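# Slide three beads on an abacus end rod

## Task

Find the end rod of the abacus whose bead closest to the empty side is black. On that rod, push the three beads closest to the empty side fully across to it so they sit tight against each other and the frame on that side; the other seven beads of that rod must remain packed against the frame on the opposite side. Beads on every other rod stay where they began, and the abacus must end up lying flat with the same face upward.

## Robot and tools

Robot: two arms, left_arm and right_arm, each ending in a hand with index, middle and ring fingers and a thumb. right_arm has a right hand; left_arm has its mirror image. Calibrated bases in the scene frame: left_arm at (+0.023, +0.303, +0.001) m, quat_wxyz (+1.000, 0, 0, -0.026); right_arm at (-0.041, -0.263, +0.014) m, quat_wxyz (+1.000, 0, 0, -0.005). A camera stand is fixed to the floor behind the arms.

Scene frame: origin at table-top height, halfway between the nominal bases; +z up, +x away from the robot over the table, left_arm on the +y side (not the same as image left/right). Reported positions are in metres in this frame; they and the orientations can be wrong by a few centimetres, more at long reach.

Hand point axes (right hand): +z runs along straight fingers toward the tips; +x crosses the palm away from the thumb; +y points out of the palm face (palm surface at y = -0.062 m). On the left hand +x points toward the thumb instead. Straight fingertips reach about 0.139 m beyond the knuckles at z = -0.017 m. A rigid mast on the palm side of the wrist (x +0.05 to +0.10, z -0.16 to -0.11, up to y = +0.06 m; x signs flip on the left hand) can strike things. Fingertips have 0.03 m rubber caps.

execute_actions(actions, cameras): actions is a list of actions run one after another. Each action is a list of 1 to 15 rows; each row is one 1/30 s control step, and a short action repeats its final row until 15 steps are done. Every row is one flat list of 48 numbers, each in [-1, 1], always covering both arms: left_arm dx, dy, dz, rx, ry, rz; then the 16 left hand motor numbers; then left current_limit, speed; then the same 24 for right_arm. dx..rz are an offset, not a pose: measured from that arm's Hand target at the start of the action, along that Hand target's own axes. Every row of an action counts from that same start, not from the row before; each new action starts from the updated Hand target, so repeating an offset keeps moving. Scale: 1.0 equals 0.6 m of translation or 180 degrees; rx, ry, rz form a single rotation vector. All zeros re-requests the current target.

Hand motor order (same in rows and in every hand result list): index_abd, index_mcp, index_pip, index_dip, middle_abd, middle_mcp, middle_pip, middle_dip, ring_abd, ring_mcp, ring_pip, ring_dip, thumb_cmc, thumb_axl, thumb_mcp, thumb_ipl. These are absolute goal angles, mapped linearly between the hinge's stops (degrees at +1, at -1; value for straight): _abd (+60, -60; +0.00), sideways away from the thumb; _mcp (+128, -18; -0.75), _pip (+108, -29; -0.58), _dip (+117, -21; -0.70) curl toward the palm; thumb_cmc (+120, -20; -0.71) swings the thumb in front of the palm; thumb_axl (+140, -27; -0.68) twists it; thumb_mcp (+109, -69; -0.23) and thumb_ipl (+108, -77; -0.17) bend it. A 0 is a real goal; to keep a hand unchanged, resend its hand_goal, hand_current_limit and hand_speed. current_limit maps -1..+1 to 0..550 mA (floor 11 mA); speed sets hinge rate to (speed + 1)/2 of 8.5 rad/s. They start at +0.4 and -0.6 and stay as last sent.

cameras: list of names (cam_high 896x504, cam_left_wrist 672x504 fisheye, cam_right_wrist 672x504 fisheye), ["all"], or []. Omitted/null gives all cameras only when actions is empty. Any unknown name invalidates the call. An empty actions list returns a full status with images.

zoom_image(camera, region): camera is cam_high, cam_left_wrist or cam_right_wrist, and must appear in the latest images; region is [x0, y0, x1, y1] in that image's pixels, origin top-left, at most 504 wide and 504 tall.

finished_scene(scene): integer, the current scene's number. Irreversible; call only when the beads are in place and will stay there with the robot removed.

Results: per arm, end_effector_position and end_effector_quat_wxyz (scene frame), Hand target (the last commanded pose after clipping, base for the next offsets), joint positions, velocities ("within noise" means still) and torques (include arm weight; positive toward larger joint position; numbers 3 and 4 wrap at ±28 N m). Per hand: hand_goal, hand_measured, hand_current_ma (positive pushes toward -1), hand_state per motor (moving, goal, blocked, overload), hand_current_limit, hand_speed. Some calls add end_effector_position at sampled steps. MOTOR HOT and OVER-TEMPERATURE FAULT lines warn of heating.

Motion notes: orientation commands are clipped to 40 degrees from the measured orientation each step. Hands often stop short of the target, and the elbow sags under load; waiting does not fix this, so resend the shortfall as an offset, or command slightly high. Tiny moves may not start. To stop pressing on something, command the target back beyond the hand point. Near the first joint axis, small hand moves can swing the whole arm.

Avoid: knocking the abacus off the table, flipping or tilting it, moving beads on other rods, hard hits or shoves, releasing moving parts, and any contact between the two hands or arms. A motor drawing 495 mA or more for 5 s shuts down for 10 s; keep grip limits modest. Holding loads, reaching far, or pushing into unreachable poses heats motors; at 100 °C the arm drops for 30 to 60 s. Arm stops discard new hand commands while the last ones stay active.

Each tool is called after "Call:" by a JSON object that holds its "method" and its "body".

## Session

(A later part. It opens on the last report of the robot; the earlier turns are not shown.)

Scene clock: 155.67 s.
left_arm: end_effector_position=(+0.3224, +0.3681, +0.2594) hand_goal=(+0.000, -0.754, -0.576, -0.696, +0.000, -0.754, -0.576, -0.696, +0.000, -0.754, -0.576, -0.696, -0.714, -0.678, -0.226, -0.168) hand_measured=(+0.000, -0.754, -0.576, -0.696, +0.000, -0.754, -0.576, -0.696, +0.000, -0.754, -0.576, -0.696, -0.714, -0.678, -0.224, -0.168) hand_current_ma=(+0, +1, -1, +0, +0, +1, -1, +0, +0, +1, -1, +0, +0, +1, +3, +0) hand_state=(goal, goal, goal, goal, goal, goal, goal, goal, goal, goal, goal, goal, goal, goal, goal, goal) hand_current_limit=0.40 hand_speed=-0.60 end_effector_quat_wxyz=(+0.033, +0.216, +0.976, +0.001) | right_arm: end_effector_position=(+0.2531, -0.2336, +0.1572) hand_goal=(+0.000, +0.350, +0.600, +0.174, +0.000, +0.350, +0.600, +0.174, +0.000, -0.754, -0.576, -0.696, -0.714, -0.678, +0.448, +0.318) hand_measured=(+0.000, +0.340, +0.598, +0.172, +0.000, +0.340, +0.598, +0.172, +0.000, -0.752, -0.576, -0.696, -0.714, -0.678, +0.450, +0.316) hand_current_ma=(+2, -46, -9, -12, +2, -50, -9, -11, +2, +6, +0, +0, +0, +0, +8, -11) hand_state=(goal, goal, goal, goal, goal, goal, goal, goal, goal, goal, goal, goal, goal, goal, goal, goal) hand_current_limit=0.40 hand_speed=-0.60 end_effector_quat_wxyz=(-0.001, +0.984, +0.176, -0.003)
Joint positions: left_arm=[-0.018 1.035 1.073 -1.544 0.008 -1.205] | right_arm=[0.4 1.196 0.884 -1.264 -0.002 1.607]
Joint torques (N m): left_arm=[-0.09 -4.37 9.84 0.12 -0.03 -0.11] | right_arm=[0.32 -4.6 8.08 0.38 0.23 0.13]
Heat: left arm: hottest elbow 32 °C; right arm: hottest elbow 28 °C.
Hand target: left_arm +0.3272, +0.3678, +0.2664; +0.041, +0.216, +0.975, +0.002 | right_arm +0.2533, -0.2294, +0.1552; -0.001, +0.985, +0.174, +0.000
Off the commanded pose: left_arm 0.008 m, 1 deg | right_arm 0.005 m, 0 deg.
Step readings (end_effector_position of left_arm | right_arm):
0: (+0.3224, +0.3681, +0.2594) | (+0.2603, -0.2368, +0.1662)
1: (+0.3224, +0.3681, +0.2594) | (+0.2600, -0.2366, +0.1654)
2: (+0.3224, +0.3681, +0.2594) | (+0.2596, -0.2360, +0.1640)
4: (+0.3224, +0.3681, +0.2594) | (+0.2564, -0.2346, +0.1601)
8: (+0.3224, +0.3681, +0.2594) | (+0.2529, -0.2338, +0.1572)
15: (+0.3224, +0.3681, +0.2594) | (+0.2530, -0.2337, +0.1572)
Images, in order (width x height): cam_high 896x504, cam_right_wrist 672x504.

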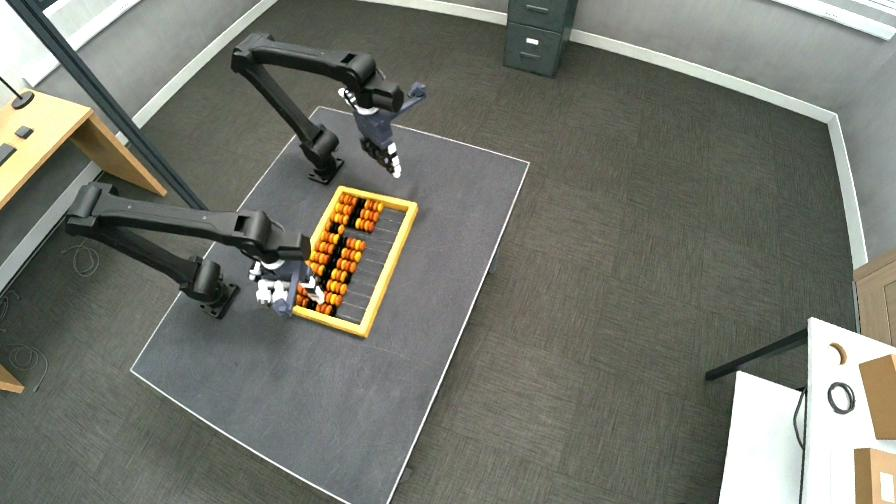

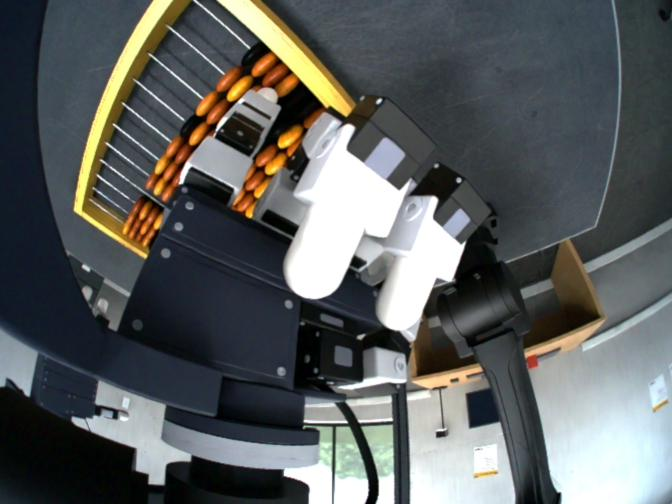

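Call:
{"method": "execute_actions", "body": {"actions": [[[0,0,0,0,0,0,0,-0.754,-0.576,-0.696,0,-0.754,-0.576,-0.696,0,-0.754,-0.576,-0.696,-0.714,-0.678,-0.226,-0.168,0.4,-0.6,0,0,0.0133,0,0,0,0,0.35,0.6,0.174,0,0.35,0.6,0.174,0,-0.754,-0.576,-0.696,-0.714,-0.678,0.449,0.319,0.4,-0.6]]], "cameras": ["cam_high","cam_right_wrist"]}}

Call:
{"method": "zoom_image", "body": {"camera": "cam_high", "region": [285, 270, 345, 330]}}

Call:
{"method": "zoom_image", "body": {"camera": "cam_right_wrist", "region": [190, 20, 340, 150]}}

Scene clock: 228.77 s.
left_arm: end_effector_position=(+0.3224, +0.3681, +0.2594) hand_goal=(+0.000, -0.754, -0.576, -0.696, +0.000, -0.754, -0.576, -0.696, +0.000, -0.754, -0.576, -0.696, -0.714, -0.678, -0.226, -0.168) hand_measured=(+0.000, -0.754, -0.576, -0.696, +0.000, -0.754, -0.576, -0.696, +0.000, -0.754, -0.576, -0.696, -0.714, -0.678, -0.224, -0.168) hand_current_ma=(+0, +1, -1, +0, +0, +1, -1, +0, +0, +1, -1, +0, +0, +1, +3, +0) hand_state=(goal, goal, goal, goal, goal, goal, goal, goal, goal, goal, goal, goal, goal, goal, goal, goal) hand_current_limit=0.40 hand_speed=-0.60 end_effector_quat_wxyz=(+0.033, +0.216, +0.976, +0.001) | right_arm: end_effector_position=(+0.2537, -0.2334, +0.1518) hand_goal=(+0.000, +0.350, +0.600, +0.174, +0.000, +0.350, +0.600, +0.174, +0.000, -0.754, -0.576, -0.696, -0.714, -0.678, +0.448, +0.318) hand_measured=(+0.000, +0.340, +0.598, +0.172, +0.000, +0.340, +0.598, +0.172, +0.000, -0.752, -0.576, -0.696, -0.714, -0.678, +0.450, +0.316) hand_current_ma=(+2, -46, -9, -12, +2, -50, -9, -11, +2, +6, +0, +0, +0, +0, +8, -11) hand_state=(goal, goal, goal, goal, goal, goal, goal, goal, goal, goal, goal, goal, goal, goal, goal, goal) hand_current_limit=0.40 hand_speed=-0.60 end_effector_quat_wxyz=(-0.002, +0.984, +0.176, +0.002)
Joint positions: left_arm=[-0.018 1.035 1.073 -1.544 0.008 -1.205] | right_arm=[0.4 1.196 0.87 -1.241 -0.002 1.608]
Joint torques (N m): left_arm=[-0.03 -4.37 9.85 0.1 -0.03 -0.11] | right_arm=[0.26 -3.9 7.88 0.4 0.24 0.13]
Heat: left arm: hottest elbow 33 °C; right arm: hottest elbow 29 °C.
Hand target: left_arm +0.3272, +0.3678, +0.2664; +0.041, +0.216, +0.975, +0.002 | right_arm +0.2532, -0.2294, +0.1472; -0.001, +0.985, +0.174, +0.000
Off the commanded pose: left_arm 0.008 m, 1 deg | right_arm 0.006 m, 0 deg.
Step readings (end_effector_position of left_arm | right_arm):
0: (+0.3224, +0.3681, +0.2594) | (+0.2531, -0.2336, +0.1572)
1: (+0.3224, +0.3681, +0.2594) | (+0.2533, -0.2335, +0.1566)
2: (+0.3224, +0.3681, +0.2594) | (+0.2541, -0.2332, +0.1555)
4: (+0.3224, +0.3681, +0.2594) | (+0.2540, -0.2332, +0.1531)
8: (+0.3224, +0.3681, +0.2594) | (+0.2534, -0.2335, +0.1519)
15: (+0.3224, +0.3681, +0.2594) | (+0.2537, -0.2334, +0.1518)
Images, in order (width x height): cam_high 896x504, cam_right_wrist 672x504.

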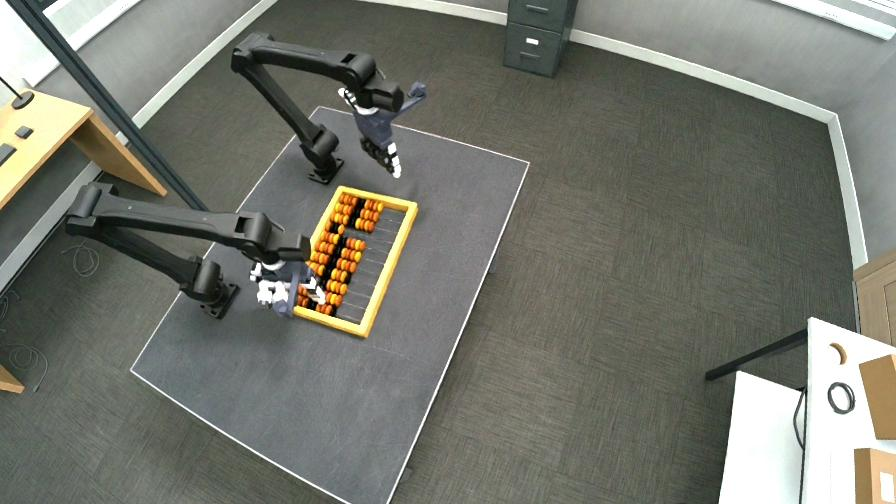

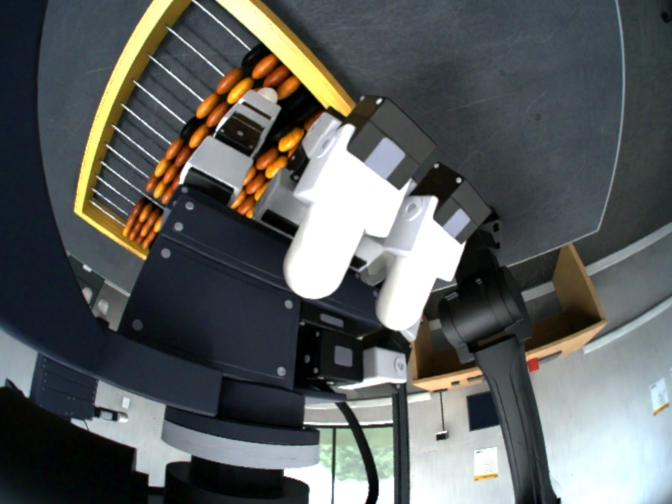

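Scaled by 8.400 from the camera's 896x504 image, which has a finer 1280x720 frame.

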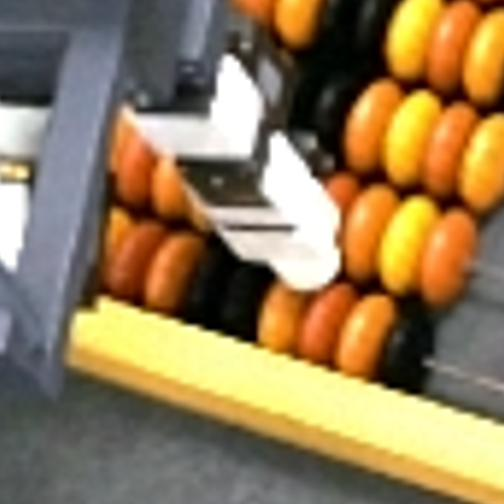

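Scaled by 3.360 from the camera's 672x504 image, which has a finer 960x720 frame.

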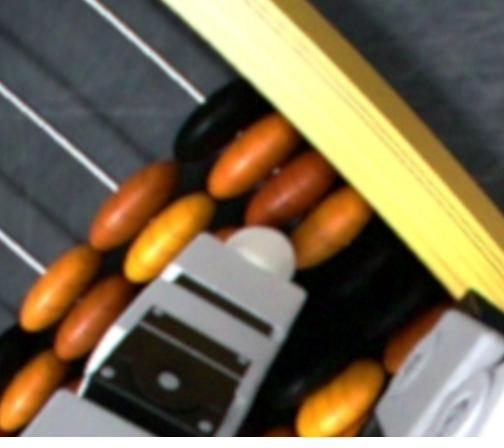

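Call:
{"method": "execute_actions", "body": {"actions": [[[0,0,0,0,0,0,0,-0.754,-0.576,-0.696,0,-0.754,-0.576,-0.696,0,-0.754,-0.576,-0.696,-0.714,-0.678,-0.226,-0.168,0.4,-0.6,0,0,-0.02,0,0,0,0,0.35,0.6,0.174,0,0.35,0.6,0.174,0,-0.754,-0.576,-0.696,-0.714,-0.678,0.449,0.319,0.4,-0.6]],[[0,0,0,0,0,0,0,-0.754,-0.576,-0.696,0,-0.754,-0.576,-0.696,0,-0.754,-0.576,-0.696,-0.714,-0.678,-0.226,-0.168,0.4,-0.6,-0.0068,0.0188,0.0067,0,0,0,0,0.35,0.6,0.174,0,0.35,0.6,0.174,0,-0.754,-0.576,-0.696,-0.714,-0.678,0.449,0.319,0.4,-0.6]]], "cameras": ["cam_high","cam_right_wrist"]}}

Call:
{"method": "zoom_image", "body": {"camera": "cam_high", "region": [285, 270, 345, 330]}}

Call:
{"method": "zoom_image", "body": {"camera": "cam_right_wrist", "region": [190, 20, 340, 150]}}

Scene clock: 237.33 s.
left_arm: end_effector_position=(+0.3224, +0.3681, +0.2594) hand_goal=(+0.000, -0.754, -0.576, -0.696, +0.000, -0.754, -0.576, -0.696, +0.000, -0.754, -0.576, -0.696, -0.714, -0.678, -0.226, -0.168) hand_measured=(+0.000, -0.754, -0.576, -0.696, +0.000, -0.754, -0.576, -0.696, +0.000, -0.754, -0.576, -0.696, -0.714, -0.678, -0.224, -0.168) hand_current_ma=(+0, +1, -1, +0, +0, +1, -1, +0, +0, +1, -1, +0, +0, +1, +3, +0) hand_state=(goal, goal, goal, goal, goal, goal, goal, goal, goal, goal, goal, goal, goal, goal, goal, goal) hand_current_limit=0.40 hand_speed=-0.60 end_effector_quat_wxyz=(+0.033, +0.216, +0.976, +0.001) | right_arm: end_effector_position=(+0.2521, -0.2364, +0.1527) hand_goal=(+0.000, +0.350, +0.600, +0.174, +0.000, +0.350, +0.600, +0.174, +0.000, -0.754, -0.576, -0.696, -0.714, -0.678, +0.448, +0.318) hand_measured=(+0.000, +0.340, +0.598, +0.172, +0.000, +0.340, +0.598, +0.172, +0.004, -0.756, -0.576, -0.696, -0.714, -0.678, +0.450, +0.316) hand_current_ma=(+2, -46, -9, -12, +2, -50, -9, -11, +17, -6, -3, +0, +0, +0, +8, -11) hand_state=(goal, goal, goal, goal, goal, goal, goal, goal, goal, goal, goal, goal, goal, goal, goal, goal) hand_current_limit=0.40 hand_speed=-0.60 end_effector_quat_wxyz=(-0.001, +0.985, +0.174, -0.001)
Joint positions: left_arm=[-0.018 1.035 1.073 -1.544 0.008 -1.205] | right_arm=[0.392 1.194 0.87 -1.25 -0.002 1.604]
Joint torques (N m): left_arm=[-0.09 -4.37 9.84 0.13 -0.02 -0.11] | right_arm=[-1.9 -5.36 8.35 -0.23 0.25 -0.17]
Heat: left arm: hottest elbow 33 °C; right arm: hottest elbow 28 °C.
Hand target: left_arm +0.3272, +0.3678, +0.2664; +0.041, +0.216, +0.975, +0.002 | right_arm +0.2533, -0.2414, +0.1552; -0.001, +0.985, +0.174, +0.000
Off the commanded pose: left_arm 0.008 m, 1 deg | right_arm 0.006 m, 0 deg.
Step readings (end_effector_position of left_arm | right_arm):
0: (+0.3224, +0.3681, +0.2594) | (+0.2537, -0.2334, +0.1518)
1: (+0.3224, +0.3681, +0.2594) | (+0.2532, -0.2336, +0.1519)
2: (+0.3224, +0.3681, +0.2594) | (+0.2525, -0.2338, +0.1520)
4: (+0.3224, +0.3681, +0.2594) | (+0.2517, -0.2342, +0.1521)
8: (+0.3224, +0.3681, +0.2594) | (+0.2516, -0.2342, +0.1521)
15: (+0.3224, +0.3681, +0.2594) | (+0.2516, -0.2342, +0.1521)
16: (+0.3224, +0.3681, +0.2594) | (+0.2516, -0.2346, +0.1522)
17: (+0.3224, +0.3681, +0.2594) | (+0.2518, -0.2353, +0.1523)
19: (+0.3224, +0.3681, +0.2594) | (+0.2519, -0.2360, +0.1525)
23: (+0.3224, +0.3681, +0.2594) | (+0.2520, -0.2365, +0.1527)
30: (+0.3224, +0.3681, +0.2594) | (+0.2520, -0.2365, +0.1527)
Images, in order (width x height): cam_high 896x504, cam_right_wrist 672x504.

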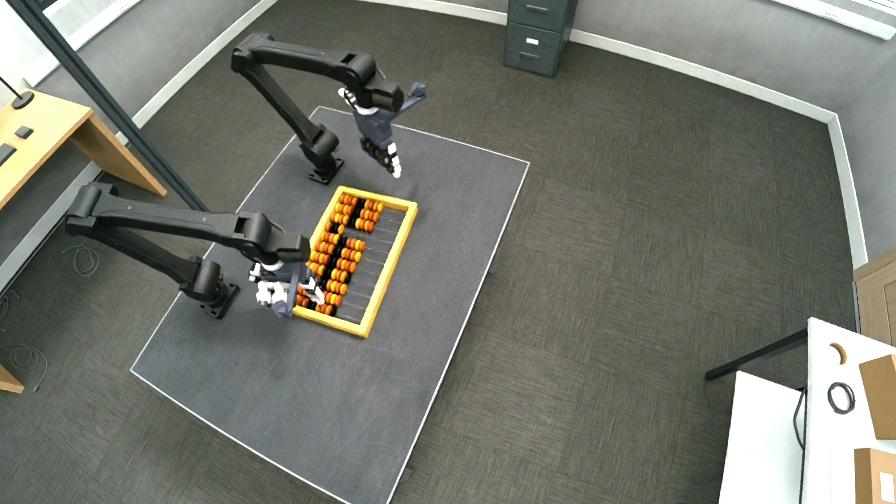

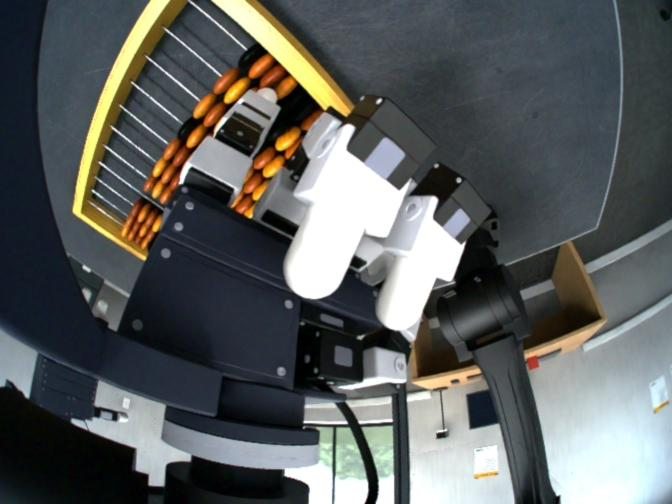

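Scaled by 8.400 from the camera's 896x504 image, which has a finer 1280x720 frame.

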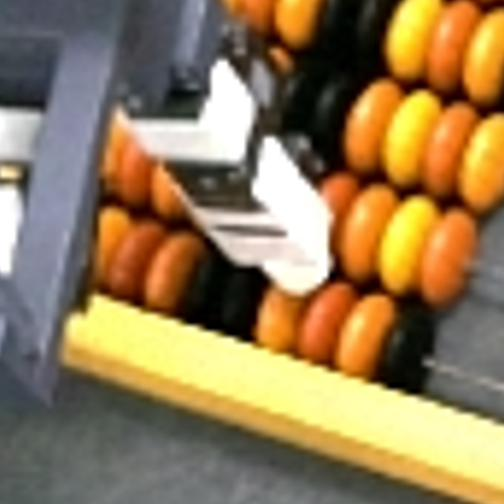

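Scaled by 3.360 from the camera's 672x504 image, which has a finer 960x720 frame.

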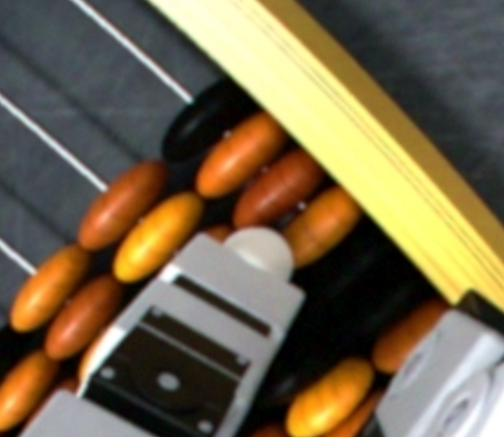

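Call:
{"method": "execute_actions", "body": {"actions": [[[0,0,0,0,0,0,0,-0.754,-0.576,-0.696,0,-0.754,-0.576,-0.696,0,-0.754,-0.576,-0.696,-0.714,-0.678,-0.226,-0.168,0.4,-0.6,0,0,-0.03,0,0,0,0,0.35,0.6,0.174,0,0.35,0.6,0.174,0,-0.754,-0.576,-0.696,-0.714,-0.678,0.449,0.319,0.4,-0.6]],[[0,0,0,0,0,0,0,-0.754,-0.576,-0.696,0,-0.754,-0.576,-0.696,0,-0.754,-0.576,-0.696,-0.714,-0.678,-0.226,-0.168,0.4,-0.6,-0.0072,0.0197,0.0067,0,0,0,0,0.35,0.6,0.174,0,0.35,0.6,0.174,0,-0.754,-0.576,-0.696,-0.714,-0.678,0.449,0.319,0.4,-0.6]]], "cameras": ["cam_high","cam_right_wrist"]}}

Call:
{"method": "zoom_image", "body": {"camera": "cam_high", "region": [285, 270, 345, 330]}}

Call:
{"method": "zoom_image", "body": {"camera": "cam_right_wrist", "region": [190, 20, 340, 150]}}

Scene clock: 249.53 s.
left_arm: end_effector_position=(+0.3224, +0.3681, +0.2594) hand_goal=(+0.000, -0.754, -0.576, -0.696, +0.000, -0.754, -0.576, -0.696, +0.000, -0.754, -0.576, -0.696, -0.714, -0.678, -0.226, -0.168) hand_measured=(+0.000, -0.754, -0.576, -0.696, +0.000, -0.754, -0.576, -0.696, +0.000, -0.754, -0.576, -0.696, -0.714, -0.678, -0.224, -0.168) hand_current_ma=(+0, +1, -1, +0, +0, +1, -1, +0, +0, +1, -1, +0, +0, +1, +3, +0) hand_state=(goal, goal, goal, goal, goal, goal, goal, goal, goal, goal, goal, goal, goal, goal, goal, goal) hand_current_limit=0.40 hand_speed=-0.60 end_effector_quat_wxyz=(+0.033, +0.216, +0.976, +0.001) | right_arm: end_effector_position=(+0.2456, -0.2535, +0.1607) hand_goal=(+0.000, +0.350, +0.600, +0.174, +0.000, +0.350, +0.600, +0.174, +0.000, -0.754, -0.576, -0.696, -0.714, -0.678, +0.448, +0.318) hand_measured=(+0.000, +0.340, +0.598, +0.172, +0.000, +0.340, +0.598, +0.172, +0.004, -0.754, -0.578, -0.696, -0.714, -0.678, +0.450, +0.316) hand_current_ma=(+2, -47, -9, -12, +2, -50, -9, -11, +14, -2, -11, -1, +0, +0, +8, -11) hand_state=(goal, goal, goal, goal, goal, goal, goal, goal, goal, goal, goal, goal, goal, goal, goal, goal) hand_current_limit=0.40 hand_speed=-0.60 end_effector_quat_wxyz=(+0.001, +0.985, +0.170, -0.011)
Joint positions: left_arm=[-0.018 1.035 1.073 -1.544 0.008 -1.205] | right_arm=[0.347 1.169 0.872 -1.296 -0.001 1.567]
Joint torques (N m): left_arm=[-0.09 -4.37 9.84 0.13 -0.02 -0.11] | right_arm=[-1.38 -4.89 9.8 -0.14 0.2 -0.18]
Heat: left arm: hottest elbow 33 °C; right arm: hottest elbow 28 °C.
Hand target: left_arm +0.3272, +0.3678, +0.2664; +0.041, +0.216, +0.975, +0.002 | right_arm +0.2532, -0.2540, +0.1691; -0.001, +0.985, +0.174, +0.000
Off the commanded pose: left_arm 0.008 m, 1 deg | right_arm 0.011 m, 1 deg.
Step readings (end_effector_position of left_arm | right_arm):
0: (+0.3224, +0.3681, +0.2594) | (+0.2521, -0.2364, +0.1527)
1: (+0.3224, +0.3681, +0.2594) | (+0.2505, -0.2371, +0.1531)
2: (+0.3224, +0.3681, +0.2594) | (+0.2485, -0.2379, +0.1540)
4: (+0.3224, +0.3681, +0.2594) | (+0.2451, -0.2393, +0.1566)
8: (+0.3224, +0.3681, +0.2594) | (+0.2419, -0.2406, +0.1595)
15: (+0.3224, +0.3681, +0.2594) | (+0.2416, -0.2407, +0.1597)
16: (+0.3224, +0.3681, +0.2594) | (+0.2421, -0.2413, +0.1596)
17: (+0.3224, +0.3681, +0.2594) | (+0.2427, -0.2432, +0.1598)
19: (+0.3224, +0.3681, +0.2594) | (+0.2439, -0.2487, +0.1602)
23: (+0.3224, +0.3681, +0.2594) | (+0.2450, -0.2535, +0.1608)
30: (+0.3224, +0.3681, +0.2594) | (+0.2455, -0.2535, +0.1608)
Images, in order (width x height): cam_high 896x504, cam_right_wrist 672x504.

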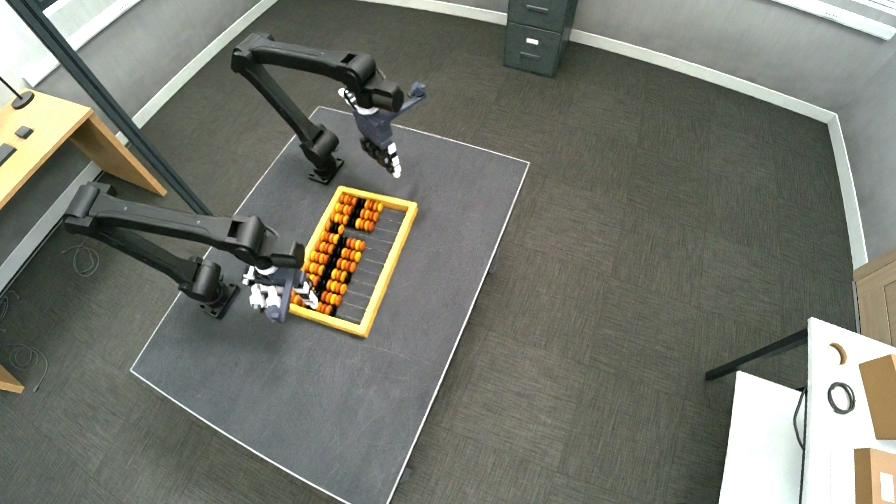

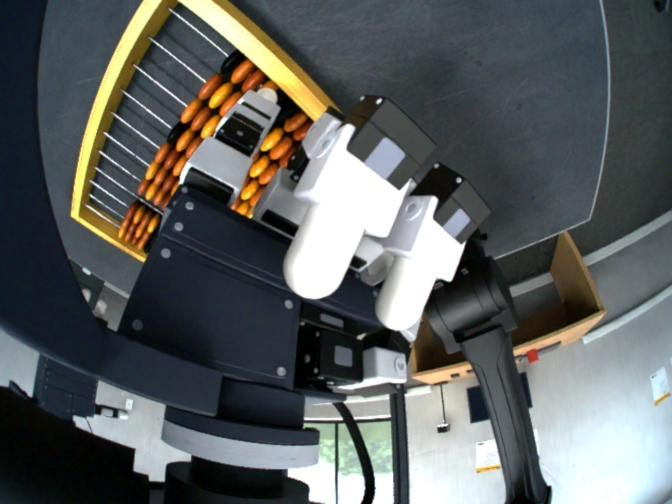

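Scaled by 8.400 from the camera's 896x504 image, which has a finer 1280x720 frame.

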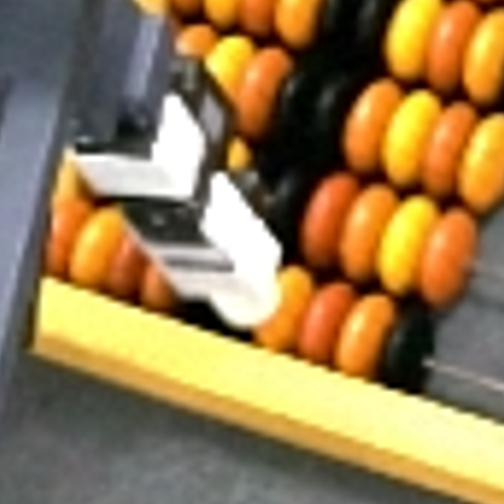

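Scaled by 3.360 from the camera's 672x504 image, which has a finer 960x720 frame.

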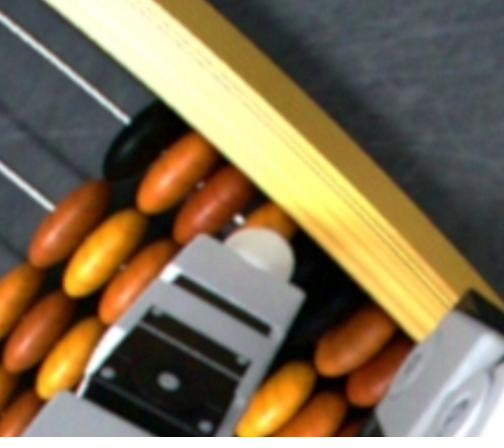

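Call:
{"method": "execute_actions", "body": {"actions": [[[0,0,0,0,0,0,0,-0.754,-0.576,-0.696,0,-0.754,-0.576,-0.696,0,-0.754,-0.576,-0.696,-0.714,-0.678,-0.226,-0.168,0.4,-0.6,0.0145,0.0042,-0.005,0,0,0,0,0.35,0.6,0.174,0,0.35,0.6,0.174,0,-0.754,-0.576,-0.696,-0.714,-0.678,0.449,0.319,0.4,-0.6]]], "cameras": ["cam_high","cam_right_wrist"]}}

Call:
{"method": "zoom_image", "body": {"camera": "cam_high", "region": [285, 270, 345, 330]}}

Call:
{"method": "zoom_image", "body": {"camera": "cam_right_wrist", "region": [190, 20, 340, 150]}}

Scene clock: 259.37 s.
left_arm: end_effector_position=(+0.3224, +0.3681, +0.2594) hand_goal=(+0.000, -0.754, -0.576, -0.696, +0.000, -0.754, -0.576, -0.696, +0.000, -0.754, -0.576, -0.696, -0.714, -0.678, -0.226, -0.168) hand_measured=(+0.000, -0.754, -0.576, -0.696, +0.000, -0.754, -0.576, -0.696, +0.000, -0.754, -0.576, -0.696, -0.714, -0.678, -0.224, -0.168) hand_current_ma=(+0, +1, -1, +0, +0, +1, -1, +0, +0, +1, -1, +0, +0, +1, +3, +0) hand_state=(goal, goal, goal, goal, goal, goal, goal, goal, goal, goal, goal, goal, goal, goal, goal, goal) hand_current_limit=0.40 hand_speed=-0.60 end_effector_quat_wxyz=(+0.033, +0.216, +0.976, +0.001) | right_arm: end_effector_position=(+0.2463, -0.2543, +0.1607) hand_goal=(+0.000, +0.350, +0.600, +0.174, +0.000, +0.350, +0.600, +0.174, +0.000, -0.754, -0.576, -0.696, -0.714, -0.678, +0.448, +0.318) hand_measured=(+0.000, +0.340, +0.598, +0.172, +0.000, +0.340, +0.598, +0.172, +0.004, -0.754, -0.578, -0.696, -0.714, -0.678, +0.450, +0.316) hand_current_ma=(+2, -47, -9, -12, +2, -50, -9, -11, +14, -2, -11, -1, +0, +0, +8, -11) hand_state=(goal, goal, goal, goal, goal, goal, goal, goal, goal, goal, goal, goal, goal, goal, goal, goal) hand_current_limit=0.40 hand_speed=-0.60 end_effector_quat_wxyz=(+0.001, +0.985, +0.172, -0.011)
Joint positions: left_arm=[-0.018 1.035 1.073 -1.544 0.008 -1.205] | right_arm=[0.344 1.169 0.872 -1.296 -0.001 1.559]
Joint torques (N m): left_arm=[-0.09 -4.31 9.83 0.1 -0.03 -0.11] | right_arm=[-1.73 -3.55 11.82 -0.25 0.21 -0.17]
Heat: left arm: hottest elbow 33 °C; right arm: hottest elbow 28 °C.
Hand target: left_arm +0.3272, +0.3678, +0.2664; +0.041, +0.216, +0.975, +0.002 | right_arm +0.2623, -0.2534, +0.1721; -0.001, +0.985, +0.174, +0.000
Off the commanded pose: left_arm 0.008 m, 1 deg | right_arm 0.020 m, 1 deg.
Step readings (end_effector_position of left_arm | right_arm):
0: (+0.3224, +0.3681, +0.2594) | (+0.2456, -0.2535, +0.1607)
1: (+0.3224, +0.3681, +0.2594) | (+0.2457, -0.2536, +0.1607)
2: (+0.3224, +0.3681, +0.2594) | (+0.2458, -0.2539, +0.1607)
4: (+0.3224, +0.3681, +0.2594) | (+0.2460, -0.2543, +0.1607)
8: (+0.3224, +0.3681, +0.2594) | (+0.2462, -0.2543, +0.1607)
15: (+0.3224, +0.3681, +0.2594) | (+0.2463, -0.2543, +0.1607)
Images, in order (width x height): cam_high 896x504, cam_right_wrist 672x504.

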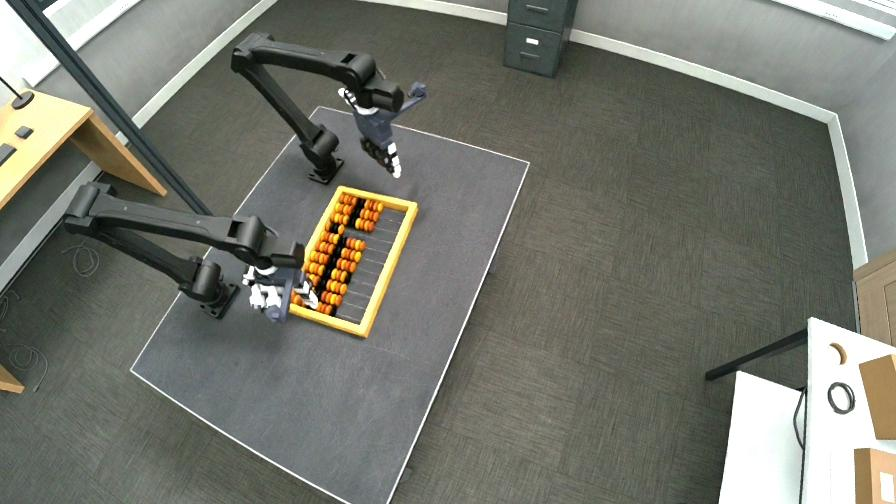

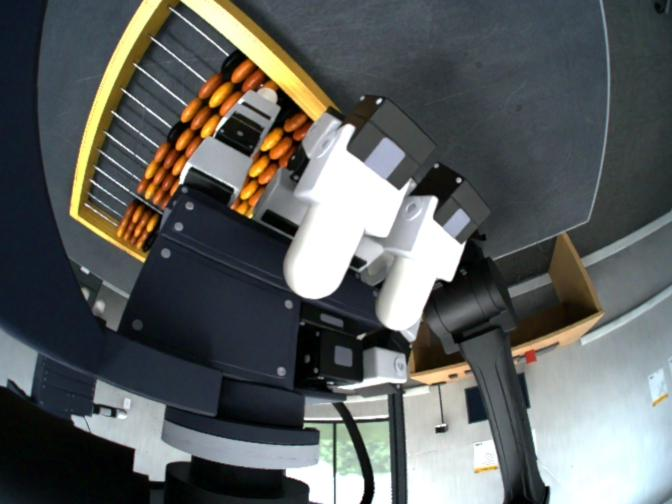

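Scaled by 8.400 from the camera's 896x504 image, which has a finer 1280x720 frame.

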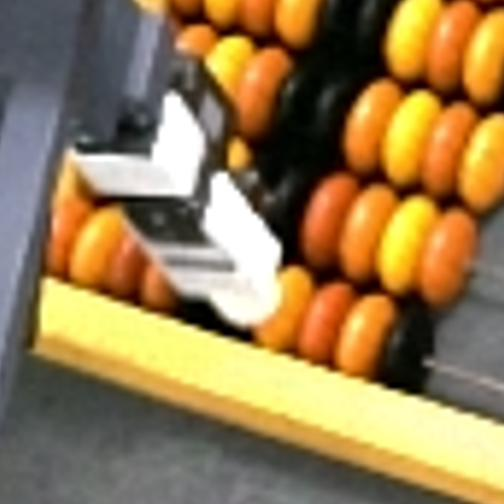

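Scaled by 3.360 from the camera's 672x504 image, which has a finer 960x720 frame.

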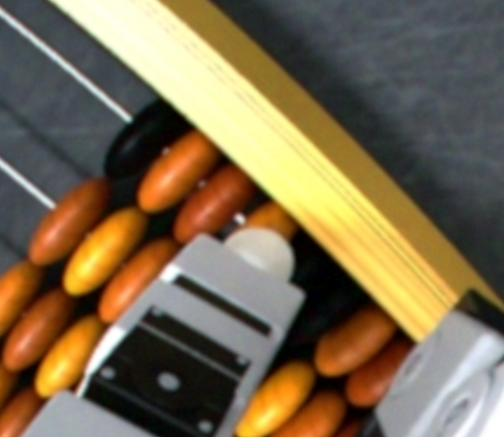

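Call:
{"method": "execute_actions", "body": {"actions": [[[0,0,0,0,0,0,0,-0.754,-0.576,-0.696,0,-0.754,-0.576,-0.696,0,-0.754,-0.576,-0.696,-0.714,-0.678,-0.226,-0.168,0.4,-0.6,-0.0153,-0.0063,-0.0285,0,0,0,0,0.35,0.6,0.174,0,0.35,0.6,0.174,0,-0.754,-0.576,-0.696,-0.714,-0.678,0.449,0.319,0.4,-0.6]],[[0,0,0,0,0,0,0,-0.754,-0.576,-0.696,0,-0.754,-0.576,-0.696,0,-0.754,-0.576,-0.696,-0.714,-0.678,-0.226,-0.168,0.4,-0.6,0,0,0.04,0,0,0,0,0.35,0.6,0.174,0,0.35,0.6,0.174,0,-0.754,-0.576,-0.696,-0.714,-0.678,0.449,0.319,0.4,-0.6]]], "cameras": ["cam_high","cam_right_wrist"]}}

Call:
{"method": "zoom_image", "body": {"camera": "cam_high", "region": [285, 270, 345, 330]}}

Call:
{"method": "zoom_image", "body": {"camera": "cam_right_wrist", "region": [190, 20, 340, 150]}}

Scene clock: 266.27 s.
left_arm: end_effector_position=(+0.3224, +0.3681, +0.2594) hand_goal=(+0.000, -0.754, -0.576, -0.696, +0.000, -0.754, -0.576, -0.696, +0.000, -0.754, -0.576, -0.696, -0.714, -0.678, -0.226, -0.168) hand_measured=(+0.000, -0.754, -0.576, -0.696, +0.000, -0.754, -0.576, -0.696, +0.000, -0.754, -0.576, -0.696, -0.714, -0.678, -0.224, -0.168) hand_current_ma=(+0, +1, -1, +0, +0, +1, -1, +0, +0, +1, -1, +0, +0, +1, +3, +0) hand_state=(goal, goal, goal, goal, goal, goal, goal, goal, goal, goal, goal, goal, goal, goal, goal, goal) hand_current_limit=0.40 hand_speed=-0.60 end_effector_quat_wxyz=(+0.033, +0.216, +0.976, +0.001) | right_arm: end_effector_position=(+0.2508, -0.2527, +0.1711) hand_goal=(+0.000, +0.350, +0.600, +0.174, +0.000, +0.350, +0.600, +0.174, +0.000, -0.754, -0.576, -0.696, -0.714, -0.678, +0.448, +0.318) hand_measured=(+0.000, +0.340, +0.598, +0.172, +0.000, +0.340, +0.598, +0.172, +0.002, -0.754, -0.578, -0.696, -0.714, -0.678, +0.450, +0.316) hand_current_ma=(+2, -47, -9, -12, +2, -50, -9, -11, +10, -2, -11, -1, +0, +0, +8, -11) hand_state=(goal, goal, goal, goal, goal, goal, goal, goal, goal, goal, goal, goal, goal, goal, goal, goal) hand_current_limit=0.40 hand_speed=-0.60 end_effector_quat_wxyz=(-0.001, +0.985, +0.172, +0.004)
Joint positions: left_arm=[-0.018 1.035 1.073 -1.544 0.008 -1.205] | right_arm=[0.344 1.151 0.888 -1.3 -0.001 1.559]
Joint torques (N m): left_arm=[-0.09 -4.31 9.83 0.1 -0.02 -0.11] | right_arm=[-0.85 -3.37 7.88 0.42 0.18 -0.08]
Heat: left arm: hottest elbow 33 °C; right arm: hottest elbow 28 °C.
Hand target: left_arm +0.3272, +0.3678, +0.2664; +0.041, +0.216, +0.975, +0.002 | right_arm +0.2524, -0.2530, +0.1653; -0.001, +0.985, +0.174, +0.000
Off the commanded pose: left_arm 0.008 m, 1 deg | right_arm 0.006 m, 0 deg.
Step readings (end_effector_position of left_arm | right_arm):
0: (+0.3224, +0.3681, +0.2594) | (+0.2463, -0.2543, +0.1607)
1: (+0.3224, +0.3681, +0.2594) | (+0.2448, -0.2548, +0.1614)
2: (+0.3224, +0.3681, +0.2594) | (+0.2433, -0.2553, +0.1633)
4: (+0.3224, +0.3681, +0.2594) | (+0.2407, -0.2562, +0.1675)
8: (+0.3224, +0.3681, +0.2594) | (+0.2410, -0.2561, +0.1736)
15: (+0.3224, +0.3681, +0.2594) | (+0.2416, -0.2559, +0.1746)
16: (+0.3224, +0.3681, +0.2594) | (+0.2426, -0.2556, +0.1740)
17: (+0.3224, +0.3681, +0.2594) | (+0.2449, -0.2548, +0.1730)
19: (+0.3224, +0.3681, +0.2594) | (+0.2487, -0.2535, +0.1716)
23: (+0.3224, +0.3681, +0.2594) | (+0.2507, -0.2528, +0.1711)
30: (+0.3224, +0.3681, +0.2594) | (+0.2508, -0.2527, +0.1711)
Images, in order (width x height): cam_high 896x504, cam_right_wrist 672x504.

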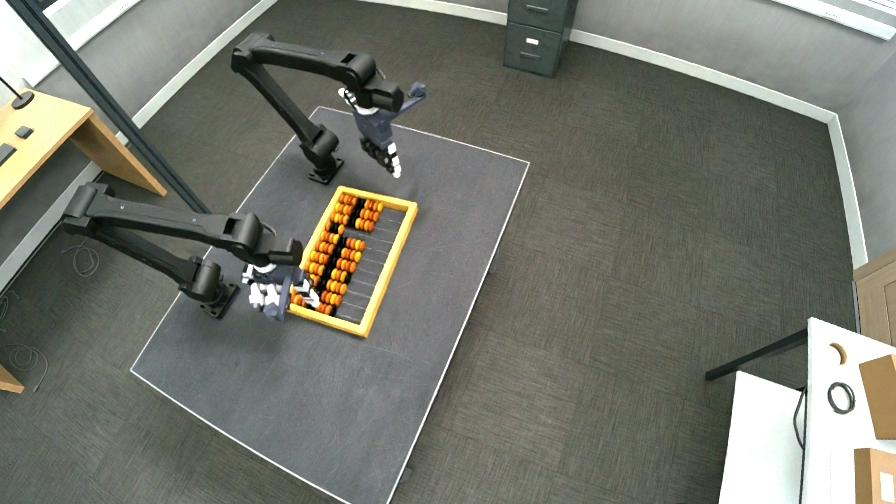

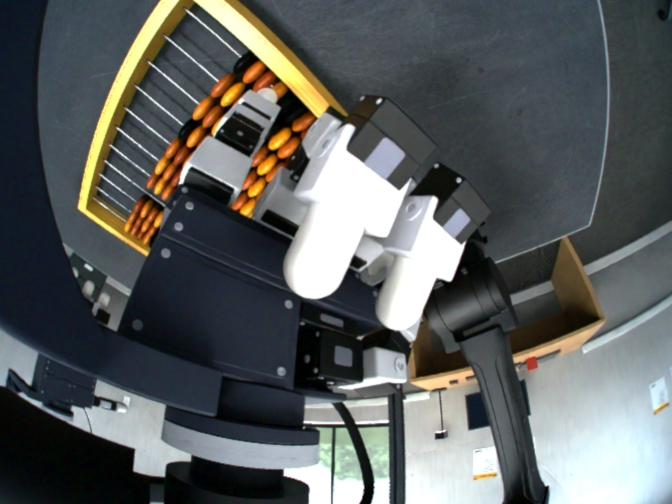

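Scaled by 8.400 from the camera's 896x504 image, which has a finer 1280x720 frame.

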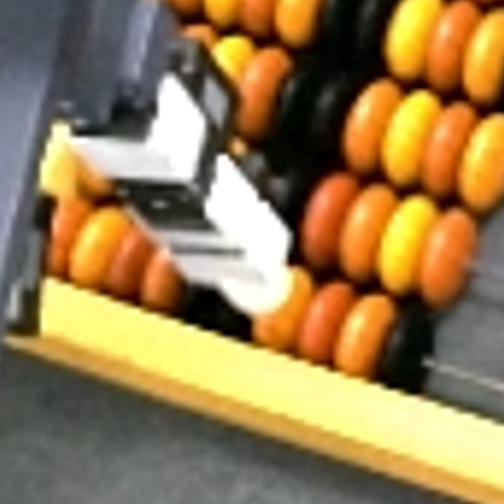

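Scaled by 3.360 from the camera's 672x504 image, which has a finer 960x720 frame.

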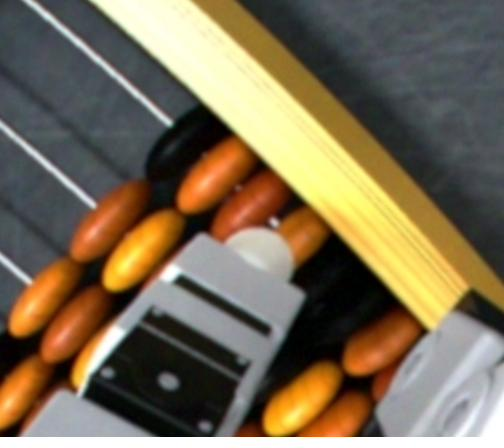

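Call:
{"method": "execute_actions", "body": {"actions": [[[0,0,0,0,0,0,0,-0.754,-0.576,-0.696,0,-0.754,-0.576,-0.696,0,-0.754,-0.576,-0.696,-0.714,-0.678,-0.226,-0.168,0.4,-0.6,0,0,0.0217,0,0,0,0,0.35,0.6,0.174,0,0.35,0.6,0.174,0,-0.754,-0.576,-0.696,-0.714,-0.678,0.449,0.319,0.4,-0.6]]], "cameras": ["cam_high","cam_right_wrist"]}}

Call:
{"method": "zoom_image", "body": {"camera": "cam_high", "region": [285, 270, 345, 330]}}

Call:
{"method": "zoom_image", "body": {"camera": "cam_right_wrist", "region": [190, 20, 340, 150]}}

Scene clock: 272.47 s.
left_arm: end_effector_position=(+0.3224, +0.3681, +0.2594) hand_goal=(+0.000, -0.754, -0.576, -0.696, +0.000, -0.754, -0.576, -0.696, +0.000, -0.754, -0.576, -0.696, -0.714, -0.678, -0.226, -0.168) hand_measured=(+0.000, -0.754, -0.576, -0.696, +0.000, -0.754, -0.576, -0.696, +0.000, -0.754, -0.576, -0.696, -0.714, -0.678, -0.224, -0.168) hand_current_ma=(+0, +1, -1, +0, +0, +1, -1, +0, +0, +1, -1, +0, +0, +1, +3, +0) hand_state=(goal, goal, goal, goal, goal, goal, goal, goal, goal, goal, goal, goal, goal, goal, goal, goal) hand_current_limit=0.40 hand_speed=-0.60 end_effector_quat_wxyz=(+0.033, +0.216, +0.976, +0.001) | right_arm: end_effector_position=(+0.2501, -0.2530, +0.1563) hand_goal=(+0.000, +0.350, +0.600, +0.174, +0.000, +0.350, +0.600, +0.174, +0.000, -0.754, -0.576, -0.696, -0.714, -0.678, +0.448, +0.318) hand_measured=(+0.000, +0.340, +0.598, +0.172, +0.000, +0.340, +0.598, +0.172, +0.002, -0.752, -0.578, -0.696, -0.714, -0.678, +0.450, +0.316) hand_current_ma=(+2, -47, -9, -12, +2, -50, -9, -11, +10, +5, -6, -1, +0, +0, +8, -11) hand_state=(goal, goal, goal, goal, goal, goal, goal, goal, goal, goal, goal, goal, goal, goal, goal, goal) hand_current_limit=0.40 hand_speed=-0.60 end_effector_quat_wxyz=(-0.001, +0.985, +0.172, +0.002)
Joint positions: left_arm=[-0.018 1.035 1.073 -1.544 0.008 -1.205] | right_arm=[0.344 1.164 0.858 -1.26 -0.001 1.559]
Joint torques (N m): left_arm=[-0.03 -4.31 9.84 0.12 -0.02 -0.11] | right_arm=[-0.85 -3.6 8.09 0.39 0.18 -0.07]
Heat: left arm: hottest elbow 33 °C; right arm: hottest elbow 28 °C.
Hand target: left_arm +0.3272, +0.3678, +0.2664; +0.041, +0.216, +0.975, +0.002 | right_arm +0.2524, -0.2530, +0.1521; -0.001, +0.985, +0.174, +0.000
Off the commanded pose: left_arm 0.008 m, 1 deg | right_arm 0.005 m, 0 deg.
Step readings (end_effector_position of left_arm | right_arm):
0: (+0.3224, +0.3681, +0.2594) | (+0.2508, -0.2527, +0.1711)
1: (+0.3224, +0.3681, +0.2594) | (+0.2511, -0.2526, +0.1700)
2: (+0.3224, +0.3681, +0.2594) | (+0.2520, -0.2523, +0.1676)
4: (+0.3224, +0.3681, +0.2594) | (+0.2512, -0.2526, +0.1619)
8: (+0.3224, +0.3681, +0.2594) | (+0.2495, -0.2532, +0.1564)
15: (+0.3224, +0.3681, +0.2594) | (+0.2501, -0.2530, +0.1563)
Images, in order (width x height): cam_high 896x504, cam_right_wrist 672x504.

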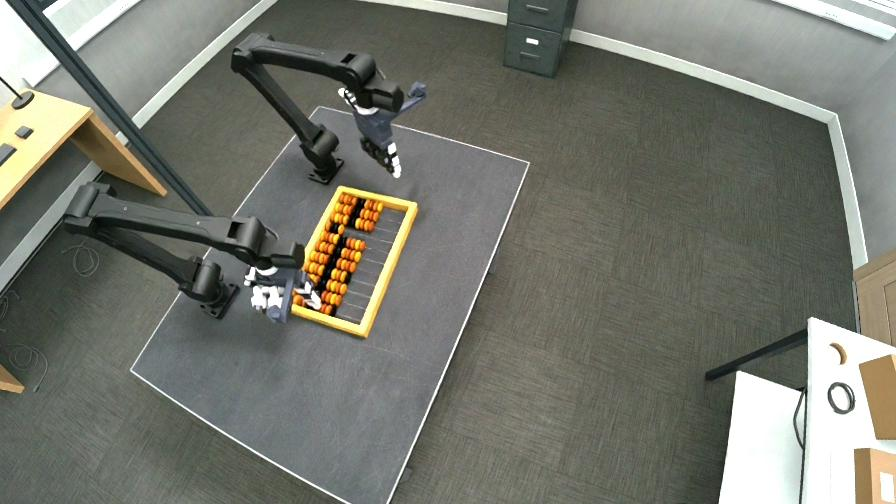

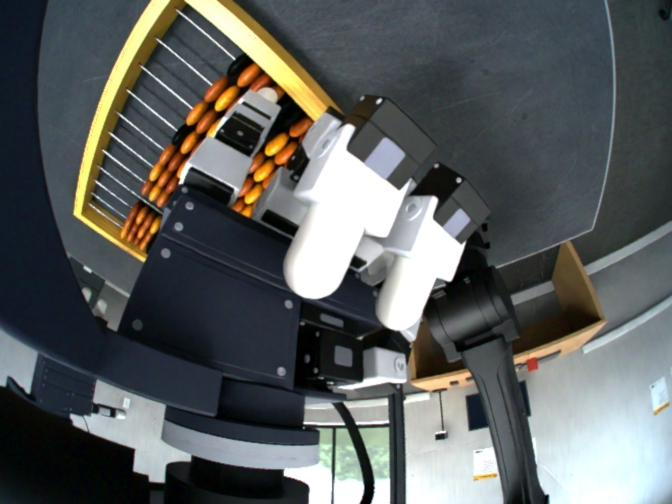

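Scaled by 8.400 from the camera's 896x504 image, which has a finer 1280x720 frame.

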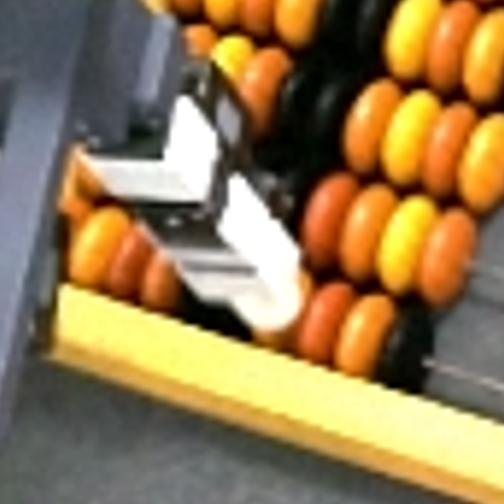

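Scaled by 3.360 from the camera's 672x504 image, which has a finer 960x720 frame.

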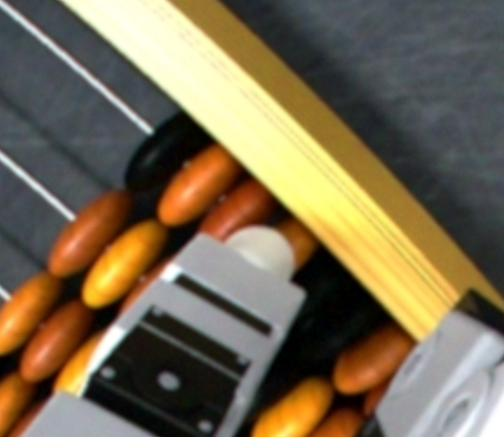

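Call:
{"method": "execute_actions", "body": {"actions": [[[0,0,0,0,0,0,0,-0.754,-0.576,-0.696,0,-0.754,-0.576,-0.696,0,-0.754,-0.576,-0.696,-0.714,-0.678,-0.226,-0.168,0.4,-0.6,0.0031,0.0011,0.01,0,0,0,0,0.35,0.6,0.174,0,0.35,0.6,0.174,0,-0.754,-0.576,-0.696,-0.714,-0.678,0.449,0.319,0.4,-0.6]]], "cameras": ["cam_high","cam_right_wrist"]}}

Call:
{"method": "zoom_image", "body": {"camera": "cam_high", "region": [300, 285, 340, 325]}}

Call:
{"method": "zoom_image", "body": {"camera": "cam_right_wrist", "region": [210, 40, 300, 120]}}

Scene clock: 283.40 s.
left_arm: end_effector_position=(+0.3224, +0.3681, +0.2594) hand_goal=(+0.000, -0.754, -0.576, -0.696, +0.000, -0.754, -0.576, -0.696, +0.000, -0.754, -0.576, -0.696, -0.714, -0.678, -0.226, -0.168) hand_measured=(+0.000, -0.754, -0.576, -0.696, +0.000, -0.754, -0.576, -0.696, +0.000, -0.754, -0.576, -0.696, -0.714, -0.678, -0.224, -0.168) hand_current_ma=(+0, +1, -1, +0, +0, +1, -1, +0, +0, +1, -1, +0, +0, +1, +3, +0) hand_state=(goal, goal, goal, goal, goal, goal, goal, goal, goal, goal, goal, goal, goal, goal, goal, goal) hand_current_limit=0.40 hand_speed=-0.60 end_effector_quat_wxyz=(+0.033, +0.216, +0.976, +0.001) | right_arm: end_effector_position=(+0.2533, -0.2519, +0.1535) hand_goal=(+0.000, +0.350, +0.600, +0.174, +0.000, +0.350, +0.600, +0.174, +0.000, -0.754, -0.576, -0.696, -0.714, -0.678, +0.448, +0.318) hand_measured=(+0.000, +0.340, +0.598, +0.172, +0.000, +0.340, +0.598, +0.172, +0.000, -0.752, -0.576, -0.696, -0.714, -0.678, +0.450, +0.316) hand_current_ma=(+2, -47, -9, -12, +2, -50, -9, -11, +1, +8, -3, -1, +0, +0, +8, -11) hand_state=(goal, goal, goal, goal, goal, goal, goal, goal, goal, goal, goal, goal, goal, goal, goal, goal) hand_current_limit=0.40 hand_speed=-0.60 end_effector_quat_wxyz=(-0.002, +0.985, +0.172, +0.006)
Joint positions: left_arm=[-0.018 1.035 1.073 -1.544 0.008 -1.205] | right_arm=[0.344 1.17 0.855 -1.242 -0.001 1.559]
Joint torques (N m): left_arm=[-0.09 -4.37 9.83 0.1 -0.02 -0.11] | right_arm=[-1.08 -3.49 7.66 0.43 0.18 -0.1]
Heat: left arm: hottest elbow 33 °C; right arm: hottest elbow 28 °C.
Hand target: left_arm +0.3272, +0.3678, +0.2664; +0.041, +0.216, +0.975, +0.002 | right_arm +0.2543, -0.2530, +0.1462; -0.001, +0.985, +0.174, +0.000
Off the commanded pose: left_arm 0.008 m, 1 deg | right_arm 0.007 m, 1 deg.
Step readings (end_effector_position of left_arm | right_arm):
0: (+0.3224, +0.3681, +0.2594) | (+0.2501, -0.2530, +0.1563)
1: (+0.3224, +0.3681, +0.2594) | (+0.2504, -0.2529, +0.1562)
2: (+0.3224, +0.3681, +0.2594) | (+0.2514, -0.2525, +0.1557)
4: (+0.3224, +0.3681, +0.2594) | (+0.2524, -0.2522, +0.1541)
8: (+0.3224, +0.3681, +0.2594) | (+0.2533, -0.2519, +0.1535)
15: (+0.3224, +0.3681, +0.2594) | (+0.2533, -0.2519, +0.1535)
Images, in order (width x height): cam_high 896x504, cam_right_wrist 672x504.

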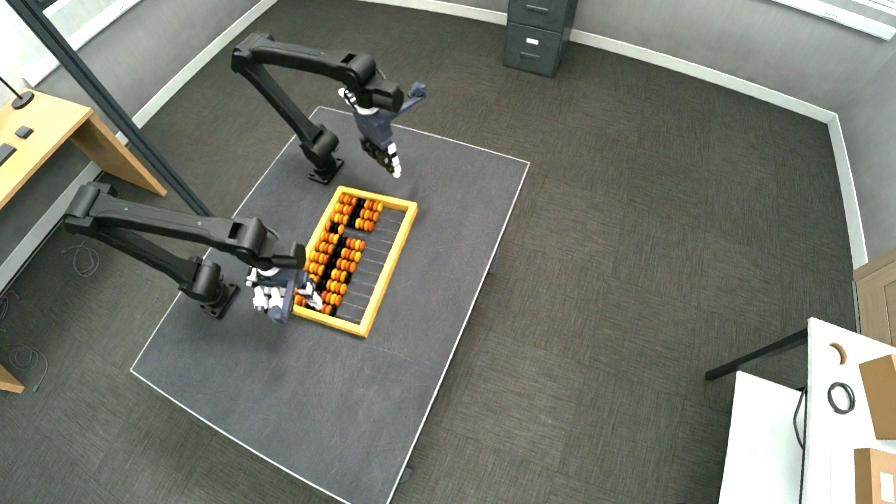

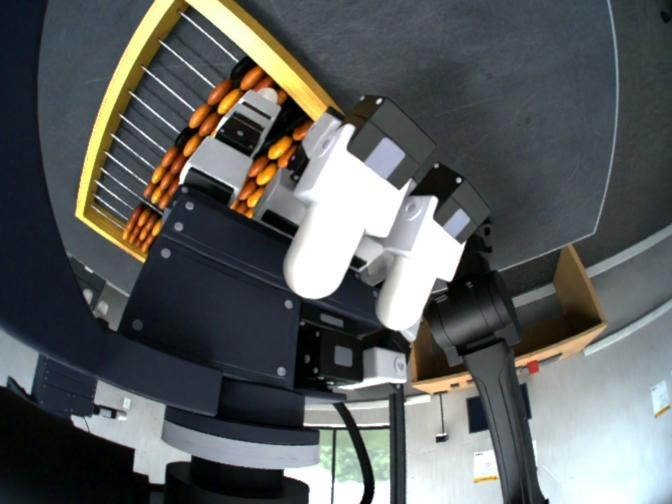

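Scaled by 12.600 from the camera's 896x504 image, which has a finer 1280x720 frame.

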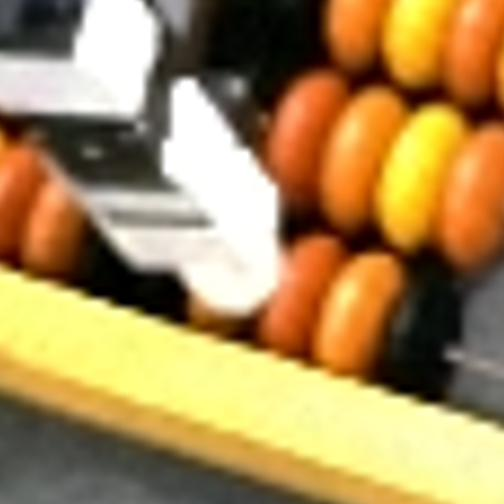

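Scaled by 5.600 from the camera's 672x504 image, which has a finer 960x720 frame.

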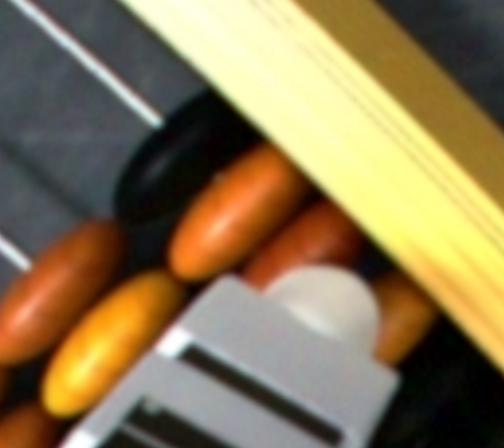

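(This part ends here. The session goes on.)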